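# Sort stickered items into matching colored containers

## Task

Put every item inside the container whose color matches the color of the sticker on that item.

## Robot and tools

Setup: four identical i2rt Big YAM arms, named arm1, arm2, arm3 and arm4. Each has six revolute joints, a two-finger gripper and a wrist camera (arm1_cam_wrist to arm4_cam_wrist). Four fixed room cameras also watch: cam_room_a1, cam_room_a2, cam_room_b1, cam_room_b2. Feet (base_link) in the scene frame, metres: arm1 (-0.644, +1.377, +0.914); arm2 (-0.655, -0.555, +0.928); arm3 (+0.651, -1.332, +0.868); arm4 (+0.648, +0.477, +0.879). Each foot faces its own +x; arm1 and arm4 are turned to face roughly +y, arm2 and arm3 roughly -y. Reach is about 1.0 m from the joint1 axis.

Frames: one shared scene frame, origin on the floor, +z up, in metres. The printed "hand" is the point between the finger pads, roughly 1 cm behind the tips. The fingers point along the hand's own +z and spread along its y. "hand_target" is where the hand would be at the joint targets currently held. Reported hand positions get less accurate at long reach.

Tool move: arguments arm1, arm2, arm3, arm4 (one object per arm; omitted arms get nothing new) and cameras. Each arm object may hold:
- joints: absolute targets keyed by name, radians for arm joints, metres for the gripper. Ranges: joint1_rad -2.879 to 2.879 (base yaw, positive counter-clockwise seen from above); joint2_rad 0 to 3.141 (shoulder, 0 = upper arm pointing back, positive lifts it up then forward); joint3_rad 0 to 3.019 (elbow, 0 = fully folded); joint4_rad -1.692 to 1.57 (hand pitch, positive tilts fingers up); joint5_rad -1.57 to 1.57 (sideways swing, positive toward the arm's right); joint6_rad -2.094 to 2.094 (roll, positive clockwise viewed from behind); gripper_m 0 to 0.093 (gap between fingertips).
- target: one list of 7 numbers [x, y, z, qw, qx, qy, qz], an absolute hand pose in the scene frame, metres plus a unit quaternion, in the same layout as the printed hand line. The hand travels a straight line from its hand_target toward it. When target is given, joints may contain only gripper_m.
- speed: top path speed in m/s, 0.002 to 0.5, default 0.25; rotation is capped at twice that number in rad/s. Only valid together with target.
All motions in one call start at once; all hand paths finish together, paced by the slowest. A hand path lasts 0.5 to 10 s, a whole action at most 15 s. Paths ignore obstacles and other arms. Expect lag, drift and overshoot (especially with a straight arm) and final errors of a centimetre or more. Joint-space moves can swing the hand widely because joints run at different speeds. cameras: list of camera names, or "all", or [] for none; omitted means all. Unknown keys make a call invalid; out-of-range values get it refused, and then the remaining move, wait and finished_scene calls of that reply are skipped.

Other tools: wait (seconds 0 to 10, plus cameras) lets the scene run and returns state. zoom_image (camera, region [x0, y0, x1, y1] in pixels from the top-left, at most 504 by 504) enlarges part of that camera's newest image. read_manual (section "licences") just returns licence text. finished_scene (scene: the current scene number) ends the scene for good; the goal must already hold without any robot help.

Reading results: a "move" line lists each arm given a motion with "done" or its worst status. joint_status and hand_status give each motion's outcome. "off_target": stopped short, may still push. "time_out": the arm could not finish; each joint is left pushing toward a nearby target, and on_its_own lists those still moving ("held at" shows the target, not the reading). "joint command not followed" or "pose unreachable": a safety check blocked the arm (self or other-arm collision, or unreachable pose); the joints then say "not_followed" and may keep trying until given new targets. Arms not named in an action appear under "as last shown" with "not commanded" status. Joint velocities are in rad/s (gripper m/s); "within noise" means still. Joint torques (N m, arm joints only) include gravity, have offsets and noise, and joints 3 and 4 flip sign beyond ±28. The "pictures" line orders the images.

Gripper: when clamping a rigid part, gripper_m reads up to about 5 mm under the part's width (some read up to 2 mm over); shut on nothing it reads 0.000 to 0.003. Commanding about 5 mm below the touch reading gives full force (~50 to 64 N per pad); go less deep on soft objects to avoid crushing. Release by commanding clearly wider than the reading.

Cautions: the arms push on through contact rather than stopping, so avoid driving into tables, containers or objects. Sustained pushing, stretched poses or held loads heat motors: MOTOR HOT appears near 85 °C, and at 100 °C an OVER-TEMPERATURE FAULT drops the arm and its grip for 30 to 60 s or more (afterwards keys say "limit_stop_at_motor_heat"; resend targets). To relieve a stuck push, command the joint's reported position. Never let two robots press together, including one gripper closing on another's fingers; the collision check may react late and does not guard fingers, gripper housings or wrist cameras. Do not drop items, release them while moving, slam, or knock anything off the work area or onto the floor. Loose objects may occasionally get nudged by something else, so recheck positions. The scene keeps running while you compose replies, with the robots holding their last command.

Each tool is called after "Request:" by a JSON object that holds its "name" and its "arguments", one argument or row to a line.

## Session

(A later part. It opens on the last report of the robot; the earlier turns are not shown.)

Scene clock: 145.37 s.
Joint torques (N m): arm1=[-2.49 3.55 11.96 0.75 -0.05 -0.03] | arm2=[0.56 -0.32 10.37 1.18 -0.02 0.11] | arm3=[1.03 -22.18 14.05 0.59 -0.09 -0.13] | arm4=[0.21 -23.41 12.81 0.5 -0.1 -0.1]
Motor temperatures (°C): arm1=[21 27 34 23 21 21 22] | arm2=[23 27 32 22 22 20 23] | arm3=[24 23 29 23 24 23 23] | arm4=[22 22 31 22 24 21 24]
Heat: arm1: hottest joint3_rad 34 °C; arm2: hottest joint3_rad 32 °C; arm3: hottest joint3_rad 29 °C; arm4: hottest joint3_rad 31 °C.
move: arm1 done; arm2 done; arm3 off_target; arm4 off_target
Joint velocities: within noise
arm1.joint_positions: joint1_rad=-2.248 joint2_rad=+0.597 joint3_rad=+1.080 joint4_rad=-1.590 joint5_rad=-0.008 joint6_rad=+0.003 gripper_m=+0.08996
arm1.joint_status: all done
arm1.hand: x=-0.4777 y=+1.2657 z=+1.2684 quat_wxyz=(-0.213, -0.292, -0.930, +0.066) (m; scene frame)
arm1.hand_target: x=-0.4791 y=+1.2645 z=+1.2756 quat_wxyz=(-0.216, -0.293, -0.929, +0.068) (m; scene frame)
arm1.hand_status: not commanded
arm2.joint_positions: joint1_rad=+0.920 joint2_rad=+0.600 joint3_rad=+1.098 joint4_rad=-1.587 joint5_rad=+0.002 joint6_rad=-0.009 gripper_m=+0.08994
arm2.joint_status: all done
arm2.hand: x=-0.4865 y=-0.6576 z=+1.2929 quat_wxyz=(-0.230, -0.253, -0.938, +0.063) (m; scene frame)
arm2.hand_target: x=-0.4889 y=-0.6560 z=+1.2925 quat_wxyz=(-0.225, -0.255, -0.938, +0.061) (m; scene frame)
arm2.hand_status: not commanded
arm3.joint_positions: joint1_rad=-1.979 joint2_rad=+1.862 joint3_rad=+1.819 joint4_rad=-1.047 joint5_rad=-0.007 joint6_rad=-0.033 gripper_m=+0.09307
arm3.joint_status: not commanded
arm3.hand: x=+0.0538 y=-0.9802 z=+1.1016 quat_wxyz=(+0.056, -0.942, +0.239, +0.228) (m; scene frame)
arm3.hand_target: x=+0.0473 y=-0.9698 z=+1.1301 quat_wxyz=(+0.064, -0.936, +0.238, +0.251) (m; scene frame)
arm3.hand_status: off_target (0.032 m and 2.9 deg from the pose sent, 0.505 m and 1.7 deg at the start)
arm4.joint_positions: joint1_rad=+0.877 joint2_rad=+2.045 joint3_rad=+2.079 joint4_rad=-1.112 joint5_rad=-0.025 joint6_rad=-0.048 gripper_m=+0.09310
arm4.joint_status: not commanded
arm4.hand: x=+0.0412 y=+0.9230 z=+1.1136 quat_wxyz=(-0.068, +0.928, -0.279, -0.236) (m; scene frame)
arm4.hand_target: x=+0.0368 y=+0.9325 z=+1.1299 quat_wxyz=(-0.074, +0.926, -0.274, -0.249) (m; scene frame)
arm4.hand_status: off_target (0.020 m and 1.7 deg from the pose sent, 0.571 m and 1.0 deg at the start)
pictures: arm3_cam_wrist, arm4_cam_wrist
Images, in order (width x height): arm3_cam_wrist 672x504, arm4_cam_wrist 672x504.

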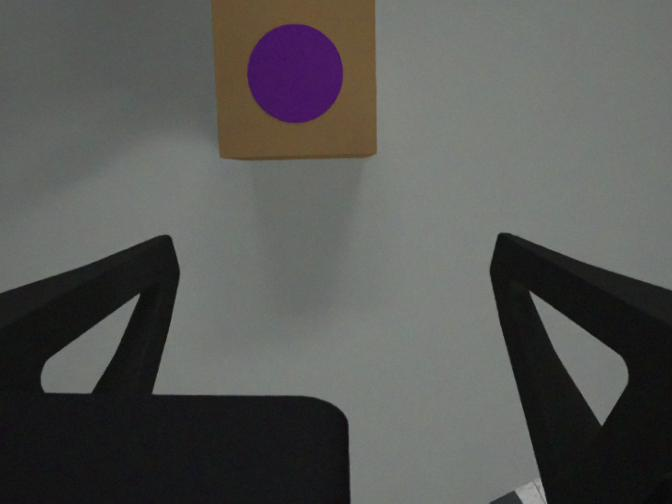

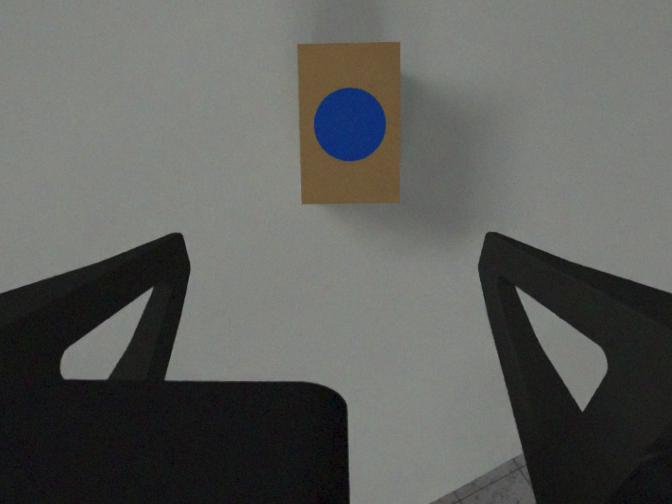

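Request:
{"name": "move", "arguments": {
  "arm3": {"target":[0.022,-0.970,1.12,0.0638,-0.9362,0.2378,0.251],"speed":0.15},
  "arm4": {"target":[0.026,0.948,1.085,0.0736,-0.9262,0.2743,0.2483],"speed":0.15},
  "cameras": []
}}

Request:
{"name": "move", "arguments": {
  "arm3": {"target":[-0.010,-0.957,1.06,0.0638,-0.9362,0.2378,0.251],"speed":0.15},
  "arm4": {"target":[0.001,0.962,1.02,0.0736,-0.9262,0.2743,0.2483],"speed":0.15},
  "cameras": ["arm3_cam_wrist","arm4_cam_wrist"]
}}

Scene clock: 168.00 s.
Joint torques (N m): arm1=[-1.61 3.49 11.99 0.85 -0.02 -0.05] | arm2=[0.73 -0.15 10.37 1.18 -0.02 0.11] | arm3=[2.37 -21.77 13.98 0.65 0.11 0.02] | arm4=[0.79 -23.12 11.11 1.35 -0.03 -0.07]
Motor temperatures (°C): arm1=[21 26 35 23 21 21 21] | arm2=[23 26 31 22 22 20 23] | arm3=[24 24 32 23 24 23 23] | arm4=[22 23 33 22 24 21 24]
Heat: arm1: hottest joint3_rad 35 °C; arm2: hottest joint3_rad 31 °C; arm3: hottest joint3_rad 32 °C; arm4: hottest joint3_rad 33 °C.
move: arm3 off_target; arm4 off_target
Joint velocities: within noise
arm1, arm2: as last shown
arm3.joint_positions: joint1_rad=-1.979 joint2_rad=+1.909 joint3_rad=+1.885 joint4_rad=-1.050 joint5_rad=-0.003 joint6_rad=-0.030 gripper_m=+0.09307
arm3.joint_status: not commanded
arm3.hand: x=+0.0373 y=-0.9697 z=+1.1019 quat_wxyz=(+0.060, -0.940, +0.241, +0.235) (m; scene frame)
arm3.hand_target: x=+0.0230 y=-0.9706 z=+1.1200 quat_wxyz=(+0.064, -0.936, +0.238, +0.252) (m; scene frame)
arm3.hand_status: off_target (0.024 m and 2.0 deg from the pose sent, 0.038 m and 2.9 deg at the start)
arm4.joint_positions: joint1_rad=+0.867 joint2_rad=+2.090 joint3_rad=+2.079 joint4_rad=-1.059 joint5_rad=-0.030 joint6_rad=-0.056 gripper_m=+0.09310
arm4.joint_status: not commanded
arm4.hand: x=+0.0329 y=+0.9382 z=+1.0861 quat_wxyz=(-0.069, +0.927, -0.280, -0.239) (m; scene frame)
arm4.hand_target: x=+0.0265 y=+0.9478 z=+1.0848 quat_wxyz=(-0.074, +0.926, -0.274, -0.248) (m; scene frame)
arm4.hand_status: off_target (0.012 m and 1.3 deg from the pose sent, 0.041 m and 1.7 deg at the start)
pictures: none
No camera images: "cameras" was empty.

Scene clock: 169.20 s.
Joint torques (N m): arm1=[-3.25 3.19 12.01 0.69 -0.06 -0.03] | arm2=[0.79 -0.26 10.35 1.16 -0.02 0.11] | arm3=[2.43 -24.7 13.83 1.39 0.11 0.04] | arm4=[0.79 -25.47 11.41 1.17 -0.06 -0.01]
Motor temperatures (°C): arm1=[21 26 35 23 21 21 21] | arm2=[23 26 31 22 22 20 23] | arm3=[24 24 32 23 24 23 23] | arm4=[22 23 33 22 24 21 24]
Heat: arm1: hottest joint3_rad 35 °C; arm2: hottest joint3_rad 31 °C; arm3: hottest joint3_rad 32 °C; arm4: hottest joint3_rad 33 °C.
move: arm3 off_target; arm4 off_target
Joint velocities: within noise
arm1, arm2: as last shown
arm3.joint_positions: joint1_rad=-1.976 joint2_rad=+2.033 joint3_rad=+1.898 joint4_rad=-0.975 joint5_rad=+0.000 joint6_rad=-0.025 gripper_m=+0.09307
arm3.joint_status: not commanded
arm3.hand: x=+0.0119 y=-0.9578 z=+1.0291 quat_wxyz=(+0.056, -0.944, +0.243, +0.217) (m; scene frame)
arm3.hand_target: x=-0.0081 y=-0.9582 z=+1.0604 quat_wxyz=(+0.063, -0.936, +0.238, +0.251) (m; scene frame)
arm3.hand_status: off_target (0.038 m and 4.1 deg from the pose sent, 0.064 m and 2.0 deg at the start)
arm4.joint_positions: joint1_rad=+0.867 joint2_rad=+2.203 joint3_rad=+2.084 joint4_rad=-0.962 joint5_rad=-0.028 joint6_rad=-0.056 gripper_m=+0.09308
arm4.joint_status: not commanded
arm4.hand: x=+0.0113 y=+0.9537 z=+1.0143 quat_wxyz=(-0.068, +0.929, -0.280, -0.234) (m; scene frame)
arm4.hand_target: x=+0.0016 y=+0.9616 z=+1.0202 quat_wxyz=(-0.074, +0.926, -0.274, -0.249) (m; scene frame)
arm4.hand_status: off_target (0.014 m and 1.9 deg from the pose sent, 0.077 m and 1.3 deg at the start)
pictures: arm3_cam_wrist, arm4_cam_wrist
Images, in order (width x height): arm3_cam_wrist 672x504, arm4_cam_wrist 672x504.

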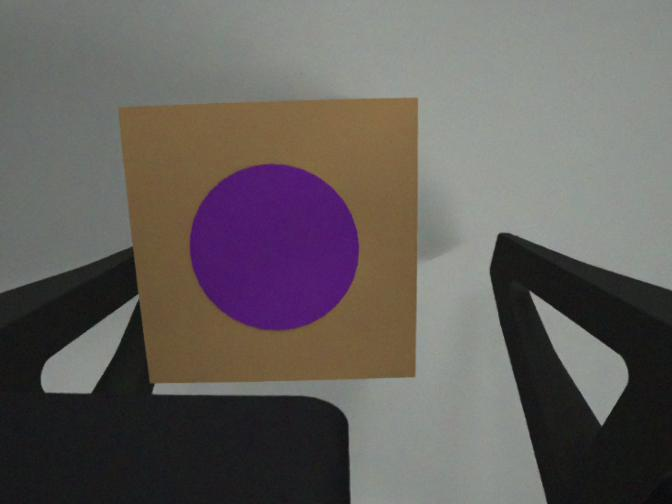

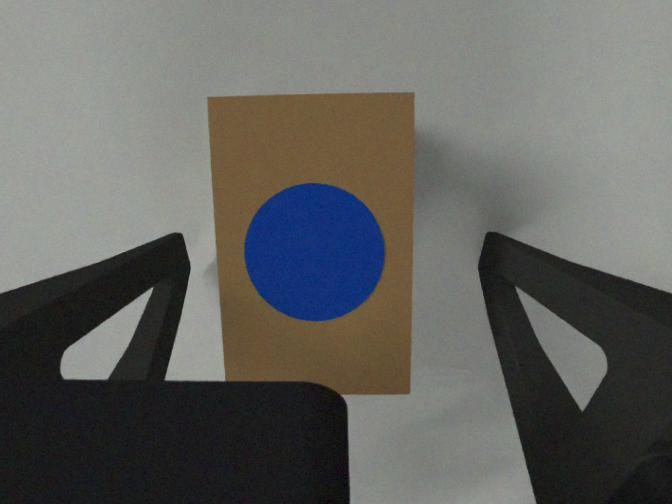

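Request:
{"name": "move", "arguments": {
  "arm3": {"joints":{"gripper_m":0.045}},
  "arm4": {"joints":{"gripper_m":0.037}},
  "cameras": ["arm3_cam_wrist","arm4_cam_wrist"]
}}

Scene clock: 173.90 s.
Joint torques (N m): arm1=[-1.79 2.49 11.97 0.76 -0.05 -0.05] | arm2=[0.73 -0.21 10.39 1.18 -0.02 0.11] | arm3=[2.55 -24.7 13.82 1.4 0.09 0.02] | arm4=[1.38 -24.47 11.66 1.16 -0.03 -0.04]
Motor temperatures (°C): arm1=[21 26 35 23 21 21 21] | arm2=[23 26 31 22 22 20 23] | arm3=[24 25 33 23 24 23 23] | arm4=[22 23 34 22 24 21 24]
Heat: arm1: hottest joint3_rad 35 °C; arm2: hottest joint3_rad 31 °C; arm3: hottest joint3_rad 33 °C; arm4: hottest joint3_rad 34 °C.
move: arm3 off_target; arm4 off_target
Joint velocities: within noise
arm1, arm2: as last shown
arm3.joint_positions: joint1_rad=-1.975 joint2_rad=+2.033 joint3_rad=+1.898 joint4_rad=-0.975 joint5_rad=+0.000 joint6_rad=-0.025 gripper_m=+0.05303
arm3.joint_status: gripper_m off_target (ended at +0.05306, target +0.04500)
arm3.hand: x=+0.0116 y=-0.9582 z=+1.0291 quat_wxyz=(+0.056, -0.944, +0.243, +0.217) (m; scene frame)
arm3.hand_target: x=-0.0080 y=-0.9582 z=+1.0604 quat_wxyz=(+0.063, -0.936, +0.238, +0.251) (m; scene frame)
arm3.hand_status: not commanded
arm4.joint_positions: joint1_rad=+0.867 joint2_rad=+2.203 joint3_rad=+2.084 joint4_rad=-0.962 joint5_rad=-0.028 joint6_rad=-0.056 gripper_m=+0.04428
arm4.joint_status: gripper_m off_target (ended at +0.04431, target +0.03700)
arm4.hand: x=+0.0113 y=+0.9536 z=+1.0143 quat_wxyz=(-0.068, +0.929, -0.280, -0.234) (m; scene frame)
arm4.hand_target: x=+0.0016 y=+0.9616 z=+1.0202 quat_wxyz=(-0.074, +0.926, -0.274, -0.249) (m; scene frame)
arm4.hand_status: not commanded
pictures: arm3_cam_wrist, arm4_cam_wrist
Images, in order (width x height): arm3_cam_wrist 672x504, arm4_cam_wrist 672x504.

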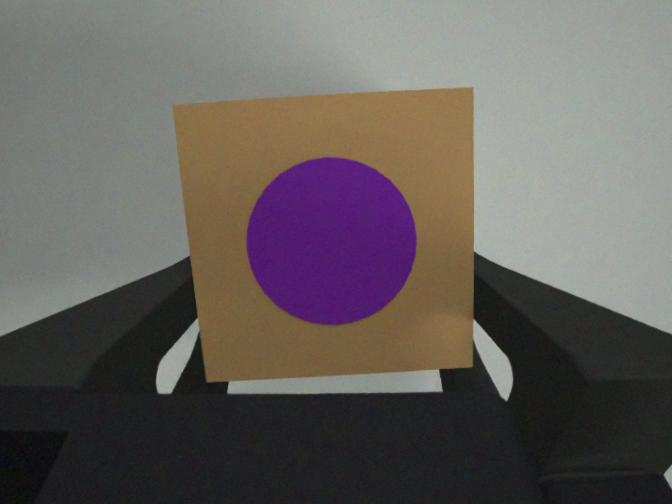

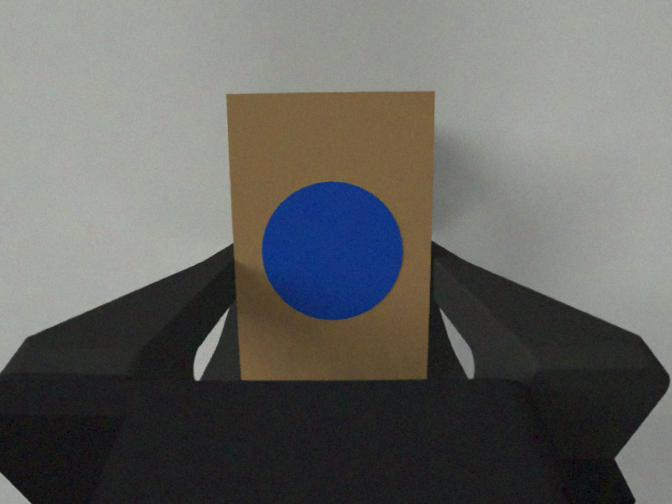

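Request:
{"name": "move", "arguments": {
  "arm3": {"target":[0.17,-1.045,1.09,0.0638,-0.9362,0.2378,0.251],"speed":0.25},
  "arm4": {"target":[0.15,0.86,1.09,0.0736,-0.9262,0.2743,0.2483],"speed":0.25},
  "cameras": []
}}

Request:
{"name": "move", "arguments": {
  "arm3": {"joints":{"joint2_rad":0.6,"joint3_rad":1.1,"joint4_rad":-1.62,"joint5_rad":0,"joint6_rad":0}},
  "arm4": {"joints":{"joint2_rad":0.6,"joint3_rad":1.1,"joint4_rad":-1.58,"joint5_rad":0,"joint6_rad":0}},
  "cameras": []
}}

Request:
{"name": "move", "arguments": {
  "arm3": {"joints":{"joint1_rad":1.761}},
  "arm4": {"joints":{"joint1_rad":-1.88}},
  "cameras": []
}}

Request:
{"name": "move", "arguments": {
  "arm3": {"target":[1.19,-1.297,0.80,0.224,-0.034,0.974,0.0078],"speed":0.3},
  "arm4": {"target":[1.135,0.355,0.80,0.243,0.0677,0.9676,-0.017],"speed":0.3},
  "cameras": ["arm3_cam_wrist","arm4_cam_wrist"]
}}

Scene clock: 194.40 s.
Joint torques (N m): arm1=[-2.37 2.9 12.04 0.69 -0.05 -0.09] | arm2=[0.73 -0.32 10.4 1.16 -0.03 0.11] | arm3=[0.67 -15.91 8.96 1.59 -0.1 -0.12] | arm4=[0.15 -18.43 8.94 1.42 -0.09 -0.1]
Motor temperatures (°C): arm1=[21 25 35 23 21 21 21] | arm2=[23 26 31 22 22 20 23] | arm3=[24 27 34 23 24 23 24] | arm4=[22 25 36 22 24 21 25]
Heat: arm1: hottest joint3_rad 35 °C; arm2: hottest joint3_rad 31 °C; arm3: hottest joint3_rad 34 °C; arm4: hottest joint3_rad 36 °C.
move: arm3 done; arm4 done
Joint velocities: within noise
arm1, arm2: as last shown
arm3.joint_positions: joint1_rad=-1.975 joint2_rad=+1.494 joint3_rad=+1.295 joint4_rad=-0.858 joint5_rad=-0.006 joint6_rad=-0.030 gripper_m=+0.05303
arm3.joint_status: not commanded
arm3.hand: x=+0.1695 y=-1.0502 z=+1.0869 quat_wxyz=(+0.061, -0.938, +0.238, +0.243) (m; scene frame)
arm3.hand_target: x=+0.1700 y=-1.0450 z=+1.0900 quat_wxyz=(+0.064, -0.936, +0.238, +0.251) (m; scene frame)
arm3.hand_status: done (0.006 m and 1.0 deg from the pose sent, 0.191 m and 4.1 deg at the start)
arm4.joint_positions: joint1_rad=+0.857 joint2_rad=+1.681 joint3_rad=+1.479 joint4_rad=-0.864 joint5_rad=-0.035 joint6_rad=-0.064 gripper_m=+0.04428
arm4.joint_status: not commanded
arm4.hand: x=+0.1512 y=+0.8549 z=+1.0879 quat_wxyz=(-0.070, +0.927, -0.279, -0.241) (m; scene frame)
arm4.hand_target: x=+0.1500 y=+0.8599 z=+1.0901 quat_wxyz=(-0.074, +0.926, -0.274, -0.248) (m; scene frame)
arm4.hand_status: done (0.006 m and 1.0 deg from the pose sent, 0.184 m and 1.9 deg at the start)
pictures: none
No camera images: "cameras" was empty.

Scene clock: 195.93 s.
Joint torques (N m): arm1=[-2.96 3.02 12.07 0.81 -0.05 -0.06] | arm2=[0.67 -0.26 10.4 1.18 -0.03 0.12] | arm3=[0.67 1.14 9.13 0.73 0.1 0.02] | arm4=[0.38 0.32 8.34 0.59 0.24 0.19]
Motor temperatures (°C): arm1=[21 25 36 23 21 21 21] | arm2=[23 26 31 22 22 20 23] | arm3=[24 27 34 23 24 23 24] | arm4=[22 25 36 22 24 21 25]
Heat: arm1: hottest joint3_rad 36 °C; arm2: hottest joint3_rad 31 °C; arm3: hottest joint3_rad 34 °C; arm4: hottest joint3_rad 36 °C.
move: arm3 done; arm4 done
Joint velocities: within noise
arm1, arm2: as last shown
arm3.joint_positions: joint1_rad=-1.975 joint2_rad=+0.596 joint3_rad=+1.092 joint4_rad=-1.617 joint5_rad=-0.003 joint6_rad=-0.008 gripper_m=+0.05303
arm3.joint_status: all done
arm3.hand: x=+0.4866 y=-1.2316 z=+1.2258 quat_wxyz=(+0.051, -0.943, +0.251, +0.213) (m; scene frame)
arm3.hand_target: x=+0.4874 y=-1.2295 z=+1.2282 quat_wxyz=(+0.053, -0.941, +0.259, +0.213) (m; scene frame)
arm3.hand_status: not commanded
arm4.joint_positions: joint1_rad=+0.857 joint2_rad=+0.600 joint3_rad=+1.097 joint4_rad=-1.573 joint5_rad=-0.004 joint6_rad=-0.014 gripper_m=+0.04428
arm4.joint_status: all done
arm4.hand: x=+0.4910 y=+0.6008 z=+1.2454 quat_wxyz=(-0.077, +0.920, -0.307, -0.233) (m; scene frame)
arm4.hand_target: x=+0.4933 y=+0.6012 z=+1.2462 quat_wxyz=(-0.077, +0.917, -0.316, -0.231) (m; scene frame)
arm4.hand_status: not commanded
pictures: none
No camera images: "cameras" was empty.

Scene clock: 198.50 s.
Joint torques (N m): arm1=[-2.26 3.43 12.07 0.68 -0.04 -0.07] | arm2=[0.85 -0.26 10.39 1.18 -0.03 0.12] | arm3=[2.02 1.03 9.06 0.73 0.11 0] | arm4=[0.56 1.03 8.23 0.64 0.07 0.19]
Motor temperatures (°C): arm1=[21 25 36 23 21 21 21] | arm2=[23 26 31 22 22 20 23] | arm3=[24 27 33 23 24 23 24] | arm4=[22 25 36 22 24 21 26]
Heat: arm1: hottest joint3_rad 36 °C; arm2: hottest joint3_rad 31 °C; arm3: hottest joint3_rad 33 °C; arm4: hottest joint3_rad 36 °C.
move: arm3 done; arm4 done
Joint velocities: within noise
arm1, arm2: as last shown
arm3.joint_positions: joint1_rad=+1.750 joint2_rad=+0.598 joint3_rad=+1.092 joint4_rad=-1.617 joint5_rad=-0.002 joint6_rad=-0.005 gripper_m=+0.05291
arm3.joint_status: all done
arm3.hand: x=+0.8401 y=-1.3157 z=+1.2271 quat_wxyz=(-0.223, +0.033, -0.974, +0.000) (m; scene frame)
arm3.hand_target: x=+0.8400 y=-1.3139 z=+1.2298 quat_wxyz=(-0.224, +0.035, -0.974, -0.001) (m; scene frame)
arm3.hand_status: not commanded
arm4.joint_positions: joint1_rad=-1.877 joint2_rad=+0.600 joint3_rad=+1.097 joint4_rad=-1.573 joint5_rad=+0.001 joint6_rad=-0.012 gripper_m=+0.04437
arm4.joint_status: all done
arm4.hand: x=+0.8435 y=+0.4286 z=+1.2443 quat_wxyz=(-0.240, -0.115, -0.963, +0.034) (m; scene frame)
arm4.hand_target: x=+0.8418 y=+0.4285 z=+1.2451 quat_wxyz=(-0.239, -0.122, -0.963, +0.033) (m; scene frame)
arm4.hand_status: not commanded
pictures: none
No camera images: "cameras" was empty.

Scene clock: 201.10 s.
Joint torques (N m): arm1=[-2.67 3.02 12.07 0.72 -0.05 -0.03] | arm2=[0.79 -0.21 10.39 1.16 -0.02 0.11] | arm3=[1.44 -18.2 7.92 1.36 -0.08 -0.03] | arm4=[0.38 -14.68 6.37 1.44 -0.08 -0.08]
Motor temperatures (°C): arm1=[21 25 36 23 21 21 21] | arm2=[23 26 31 22 22 20 23] | arm3=[24 26 33 23 24 23 24] | arm4=[22 25 36 22 24 21 26]
Heat: arm1: hottest joint3_rad 36 °C; arm2: hottest joint3_rad 31 °C; arm3: hottest joint3_rad 33 °C; arm4: hottest joint3_rad 36 °C.
move: arm3 off_target; arm4 off_target
Joint velocities: within noise
arm1, arm2: as last shown
arm3.joint_positions: joint1_rad=+1.750 joint2_rad=+1.923 joint3_rad=+0.921 joint4_rad=-0.179 joint5_rad=-0.014 joint6_rad=-0.005 gripper_m=+0.05292
arm3.joint_status: not commanded
arm3.hand: x=+1.1652 y=-1.3008 z=+0.7807 quat_wxyz=(-0.194, +0.034, -0.981, -0.005) (m; scene frame)
arm3.hand_target: x=+1.1890 y=-1.2970 z=+0.8006 quat_wxyz=(-0.224, +0.034, -0.974, -0.008) (m; scene frame)
arm3.hand_status: off_target (0.032 m and 3.6 deg from the pose sent, 0.552 m and 0.9 deg at the start)
arm4.joint_positions: joint1_rad=-1.886 joint2_rad=+1.866 joint3_rad=+0.784 joint4_rad=-0.038 joint5_rad=-0.059 joint6_rad=-0.095 gripper_m=+0.04437
arm4.joint_status: not commanded
arm4.hand: x=+1.1173 y=+0.3629 z=+0.7920 quat_wxyz=(-0.223, -0.073, -0.972, +0.013) (m; scene frame)
arm4.hand_target: x=+1.1343 y=+0.3551 z=+0.8004 quat_wxyz=(-0.243, -0.068, -0.968, +0.017) (m; scene frame)
arm4.hand_status: off_target (0.021 m and 2.5 deg from the pose sent, 0.536 m and 5.8 deg at the start)
pictures: arm3_cam_wrist, arm4_cam_wrist
Images, in order (width x height): arm3_cam_wrist 672x504, arm4_cam_wrist 672x504.

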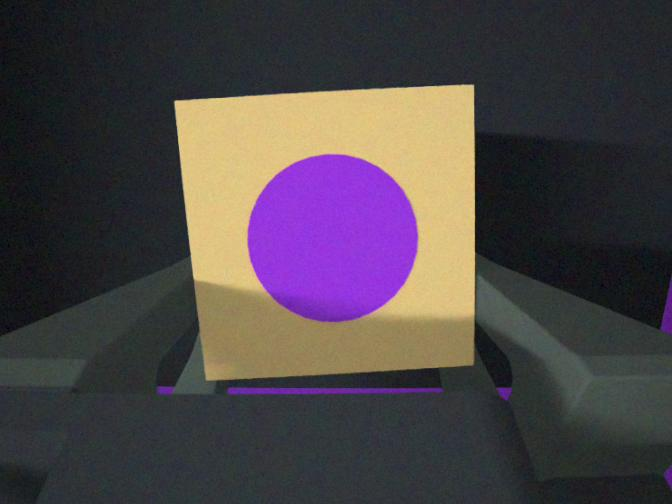

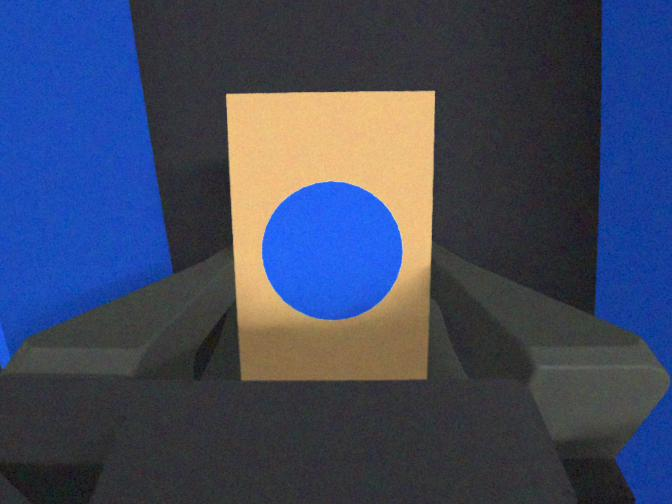

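Request:
{"name": "move", "arguments": {
  "arm3": {"target":[1.19,-1.297,0.738,0.224,-0.034,0.974,0.0078],"speed":0.1},
  "arm4": {"target":[1.135,0.338,0.72,0.243,0.0677,0.9676,-0.017],"speed":0.1},
  "cameras": ["arm3_cam_wrist","arm4_cam_wrist"]
}}

Scene clock: 208.37 s.
Joint torques (N m): arm1=[-2.9 2.9 12.16 0.7 -0.04 -0.07] | arm2=[0.73 -0.21 10.4 1.18 -0.03 0.12] | arm3=[1.26 -14.21 6.53 1.29 -0.02 0] | arm4=[0.21 -12.63 4.52 1.03 -0.1 -0.07]
Motor temperatures (°C): arm1=[21 25 36 23 21 21 21] | arm2=[23 25 31 22 22 20 23] | arm3=[24 26 32 23 24 23 24] | arm4=[22 25 35 22 24 21 26]
Heat: arm1: hottest joint3_rad 36 °C; arm2: hottest joint3_rad 31 °C; arm3: hottest joint3_rad 32 °C; arm4: hottest joint3_rad 35 °C.
move: arm3 off_target; arm4 off_target
Joint velocities: within noise
arm1.joint_positions: joint1_rad=-2.248 joint2_rad=+0.597 joint3_rad=+1.080 joint4_rad=-1.590 joint5_rad=-0.008 joint6_rad=+0.003 gripper_m=+0.08996
arm1.joint_status: not commanded
arm1.hand: x=-0.4777 y=+1.2657 z=+1.2684 quat_wxyz=(-0.213, -0.292, -0.930, +0.066) (m; scene frame)
arm1.hand_target: x=-0.4791 y=+1.2645 z=+1.2756 quat_wxyz=(-0.216, -0.293, -0.929, +0.068) (m; scene frame)
arm1.hand_status: not commanded
arm2.joint_positions: joint1_rad=+0.920 joint2_rad=+0.600 joint3_rad=+1.098 joint4_rad=-1.587 joint5_rad=+0.002 joint6_rad=-0.009 gripper_m=+0.08994
arm2.joint_status: not commanded
arm2.hand: x=-0.4865 y=-0.6576 z=+1.2929 quat_wxyz=(-0.230, -0.253, -0.938, +0.063) (m; scene frame)
arm2.hand_target: x=-0.4889 y=-0.6560 z=+1.2925 quat_wxyz=(-0.225, -0.255, -0.938, +0.061) (m; scene frame)
arm2.hand_status: not commanded
arm3.joint_positions: joint1_rad=+1.750 joint2_rad=+2.024 joint3_rad=+0.936 joint4_rad=-0.025 joint5_rad=-0.014 joint6_rad=-0.005 gripper_m=+0.05292
arm3.joint_status: not commanded
arm3.hand: x=+1.1848 y=-1.3000 z=+0.7499 quat_wxyz=(-0.227, +0.034, -0.973, -0.006) (m; scene frame)
arm3.hand_target: x=+1.1894 y=-1.2970 z=+0.7382 quat_wxyz=(-0.224, +0.034, -0.974, -0.008) (m; scene frame)
arm3.hand_status: off_target (0.013 m and 0.4 deg from the pose sent, 0.050 m and 3.6 deg at the start)
arm4.joint_positions: joint1_rad=-1.924 joint2_rad=+2.053 joint3_rad=+0.834 joint4_rad=+0.165 joint5_rad=-0.078 joint6_rad=-0.129 gripper_m=+0.04437
arm4.joint_status: not commanded
arm4.hand: x=+1.1390 y=+0.3398 z=+0.7396 quat_wxyz=(-0.255, -0.071, -0.964, +0.019) (m; scene frame)
arm4.hand_target: x=+1.1342 y=+0.3384 z=+0.7207 quat_wxyz=(-0.243, -0.068, -0.968, +0.017) (m; scene frame)
arm4.hand_status: off_target (0.020 m and 1.5 deg from the pose sent, 0.078 m and 2.5 deg at the start)
pictures: arm3_cam_wrist, arm4_cam_wrist
Images, in order (width x height): arm3_cam_wrist 672x504, arm4_cam_wrist 672x504.

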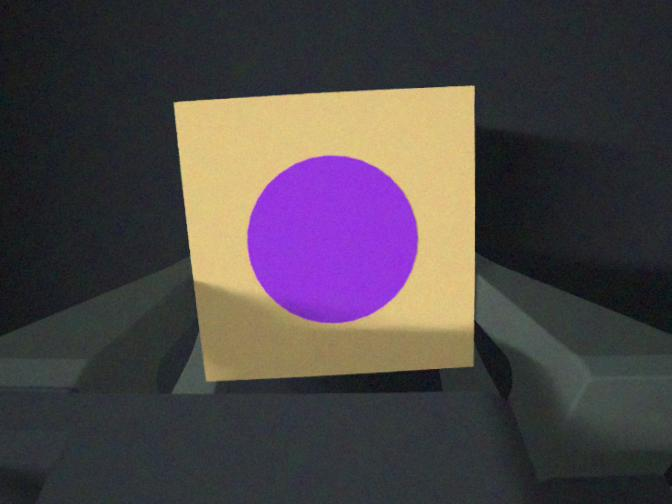

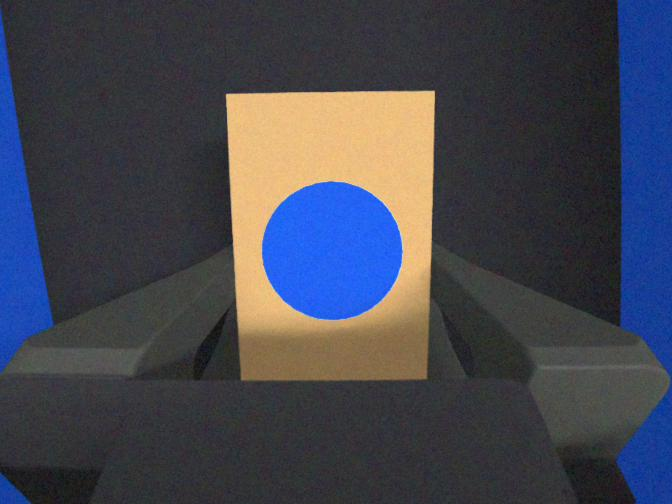

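Request:
{"name": "move", "arguments": {
  "arm3": {"joints":{"gripper_m":0.085}},
  "arm4": {"joints":{"gripper_m":0.075}},
  "cameras": []
}}

Request:
{"name": "move", "arguments": {
  "arm3": {"target":[1.09,-1.30,0.92,0.224,-0.034,0.974,0.0078],"speed":0.3},
  "arm4": {"target":[1.05,0.35,0.92,0.243,0.0677,0.9676,-0.017],"speed":0.3},
  "cameras": ["arm3_cam_wrist","arm4_cam_wrist"]
}}

Scene clock: 212.47 s.
Joint torques (N m): arm1=[-2.55 3.72 12.07 0.85 -0.07 -0.04] | arm2=[0.91 -0.32 10.39 1.16 -0.02 0.11] | arm3=[1.26 -15.85 6.28 1.13 0 -0.03] | arm4=[0.32 -13.27 4.18 0.9 0.11 -0.04]
Motor temperatures (°C): arm1=[21 25 36 23 21 21 21] | arm2=[23 25 31 22 22 20 23] | arm3=[24 26 32 23 24 23 24] | arm4=[22 25 34 22 24 21 26]
Heat: arm1: hottest joint3_rad 36 °C; arm2: hottest joint3_rad 31 °C; arm3: hottest joint3_rad 32 °C; arm4: hottest joint3_rad 34 °C.
move: arm3 done; arm4 done
Joint velocities: within noise
arm1, arm2: as last shown
arm3.joint_positions: joint1_rad=+1.750 joint2_rad=+2.040 joint3_rad=+0.938 joint4_rad=-0.023 joint5_rad=-0.014 joint6_rad=-0.003 gripper_m=+0.08496
arm3.joint_status: all done
arm3.hand: x=+1.1824 y=-1.3003 z=+0.7427 quat_wxyz=(-0.221, +0.033, -0.975, -0.006) (m; scene frame)
arm3.hand_target: x=+1.1894 y=-1.2970 z=+0.7382 quat_wxyz=(-0.224, +0.034, -0.974, -0.008) (m; scene frame)
arm3.hand_status: not commanded
arm4.joint_positions: joint1_rad=-1.923 joint2_rad=+2.062 joint3_rad=+0.837 joint4_rad=+0.169 joint5_rad=-0.083 joint6_rad=-0.133 gripper_m=+0.07491
arm4.joint_status: all done
arm4.hand: x=+1.1393 y=+0.3413 z=+0.7366 quat_wxyz=(-0.255, -0.067, -0.965, +0.017) (m; scene frame)
arm4.hand_target: x=+1.1342 y=+0.3383 z=+0.7208 quat_wxyz=(-0.243, -0.068, -0.968, +0.017) (m; scene frame)
arm4.hand_status: not commanded
pictures: none
No camera images: "cameras" was empty.

Scene clock: 213.90 s.
Joint torques (N m): arm1=[-2.37 3.37 11.97 0.8 -0.07 -0.04] | arm2=[0.79 -0.26 10.37 1.17 -0.03 0.11] | arm3=[1.55 -10.34 6.98 0.62 0 -0.02] | arm4=[0.44 -8.88 6.93 0.44 -0.13 -0.06]
Motor temperatures (°C): arm1=[21 25 36 23 21 21 21] | arm2=[23 25 31 22 22 20 23] | arm3=[24 26 32 23 24 23 24] | arm4=[22 25 34 22 24 21 26]
Heat: arm1: hottest joint3_rad 36 °C; arm2: hottest joint3_rad 31 °C; arm3: hottest joint3_rad 32 °C; arm4: hottest joint3_rad 34 °C.
move: arm3 done; arm4 done
Joint velocities: within noise
arm1, arm2: as last shown
arm3.joint_positions: joint1_rad=+1.750 joint2_rad=+1.421 joint3_rad=+0.754 joint4_rad=-0.429 joint5_rad=-0.014 joint6_rad=-0.001 gripper_m=+0.08496
arm3.joint_status: not commanded
arm3.hand: x=+1.0950 y=-1.3029 z=+0.9277 quat_wxyz=(-0.235, +0.032, -0.971, -0.007) (m; scene frame)
arm3.hand_target: x=+1.0898 y=-1.3001 z=+0.9201 quat_wxyz=(-0.224, +0.034, -0.974, -0.008) (m; scene frame)
arm3.hand_status: done (0.010 m and 1.3 deg from the pose sent, 0.200 m and 0.4 deg at the start)
arm4.joint_positions: joint1_rad=-1.968 joint2_rad=+1.385 joint3_rad=+0.662 joint4_rad=-0.338 joint5_rad=-0.099 joint6_rad=-0.167 gripper_m=+0.07491
arm4.joint_status: not commanded
arm4.hand: x=+1.0538 y=+0.3511 z=+0.9261 quat_wxyz=(-0.253, -0.071, -0.965, +0.019) (m; scene frame)
arm4.hand_target: x=+1.0499 y=+0.3501 z=+0.9201 quat_wxyz=(-0.243, -0.068, -0.968, +0.017) (m; scene frame)
arm4.hand_status: done (0.007 m and 1.3 deg from the pose sent, 0.204 m and 1.4 deg at the start)
pictures: arm3_cam_wrist, arm4_cam_wrist
Images, in order (width x height): arm3_cam_wrist 672x504, arm4_cam_wrist 672x504.

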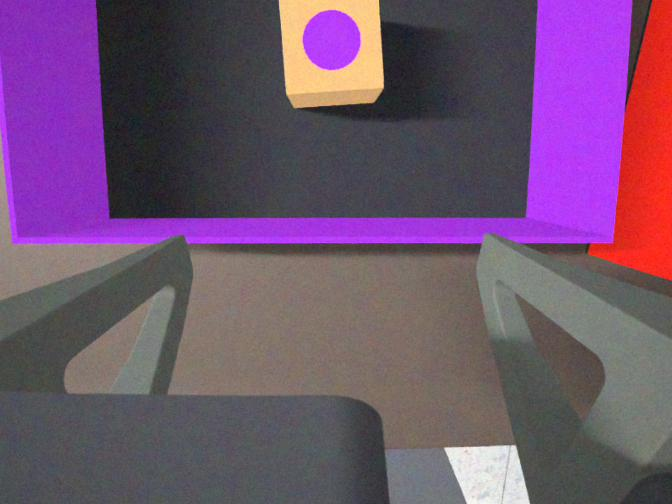

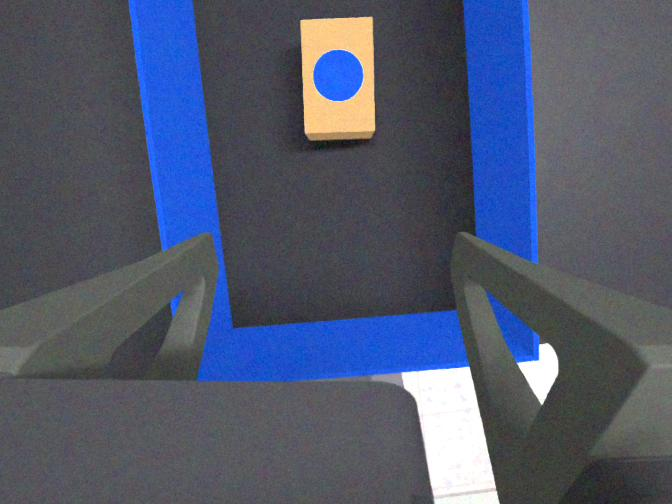

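Request:
{"name": "finished_scene", "arguments": {
  "scene": 2
}}

The scene is finished: the task was done.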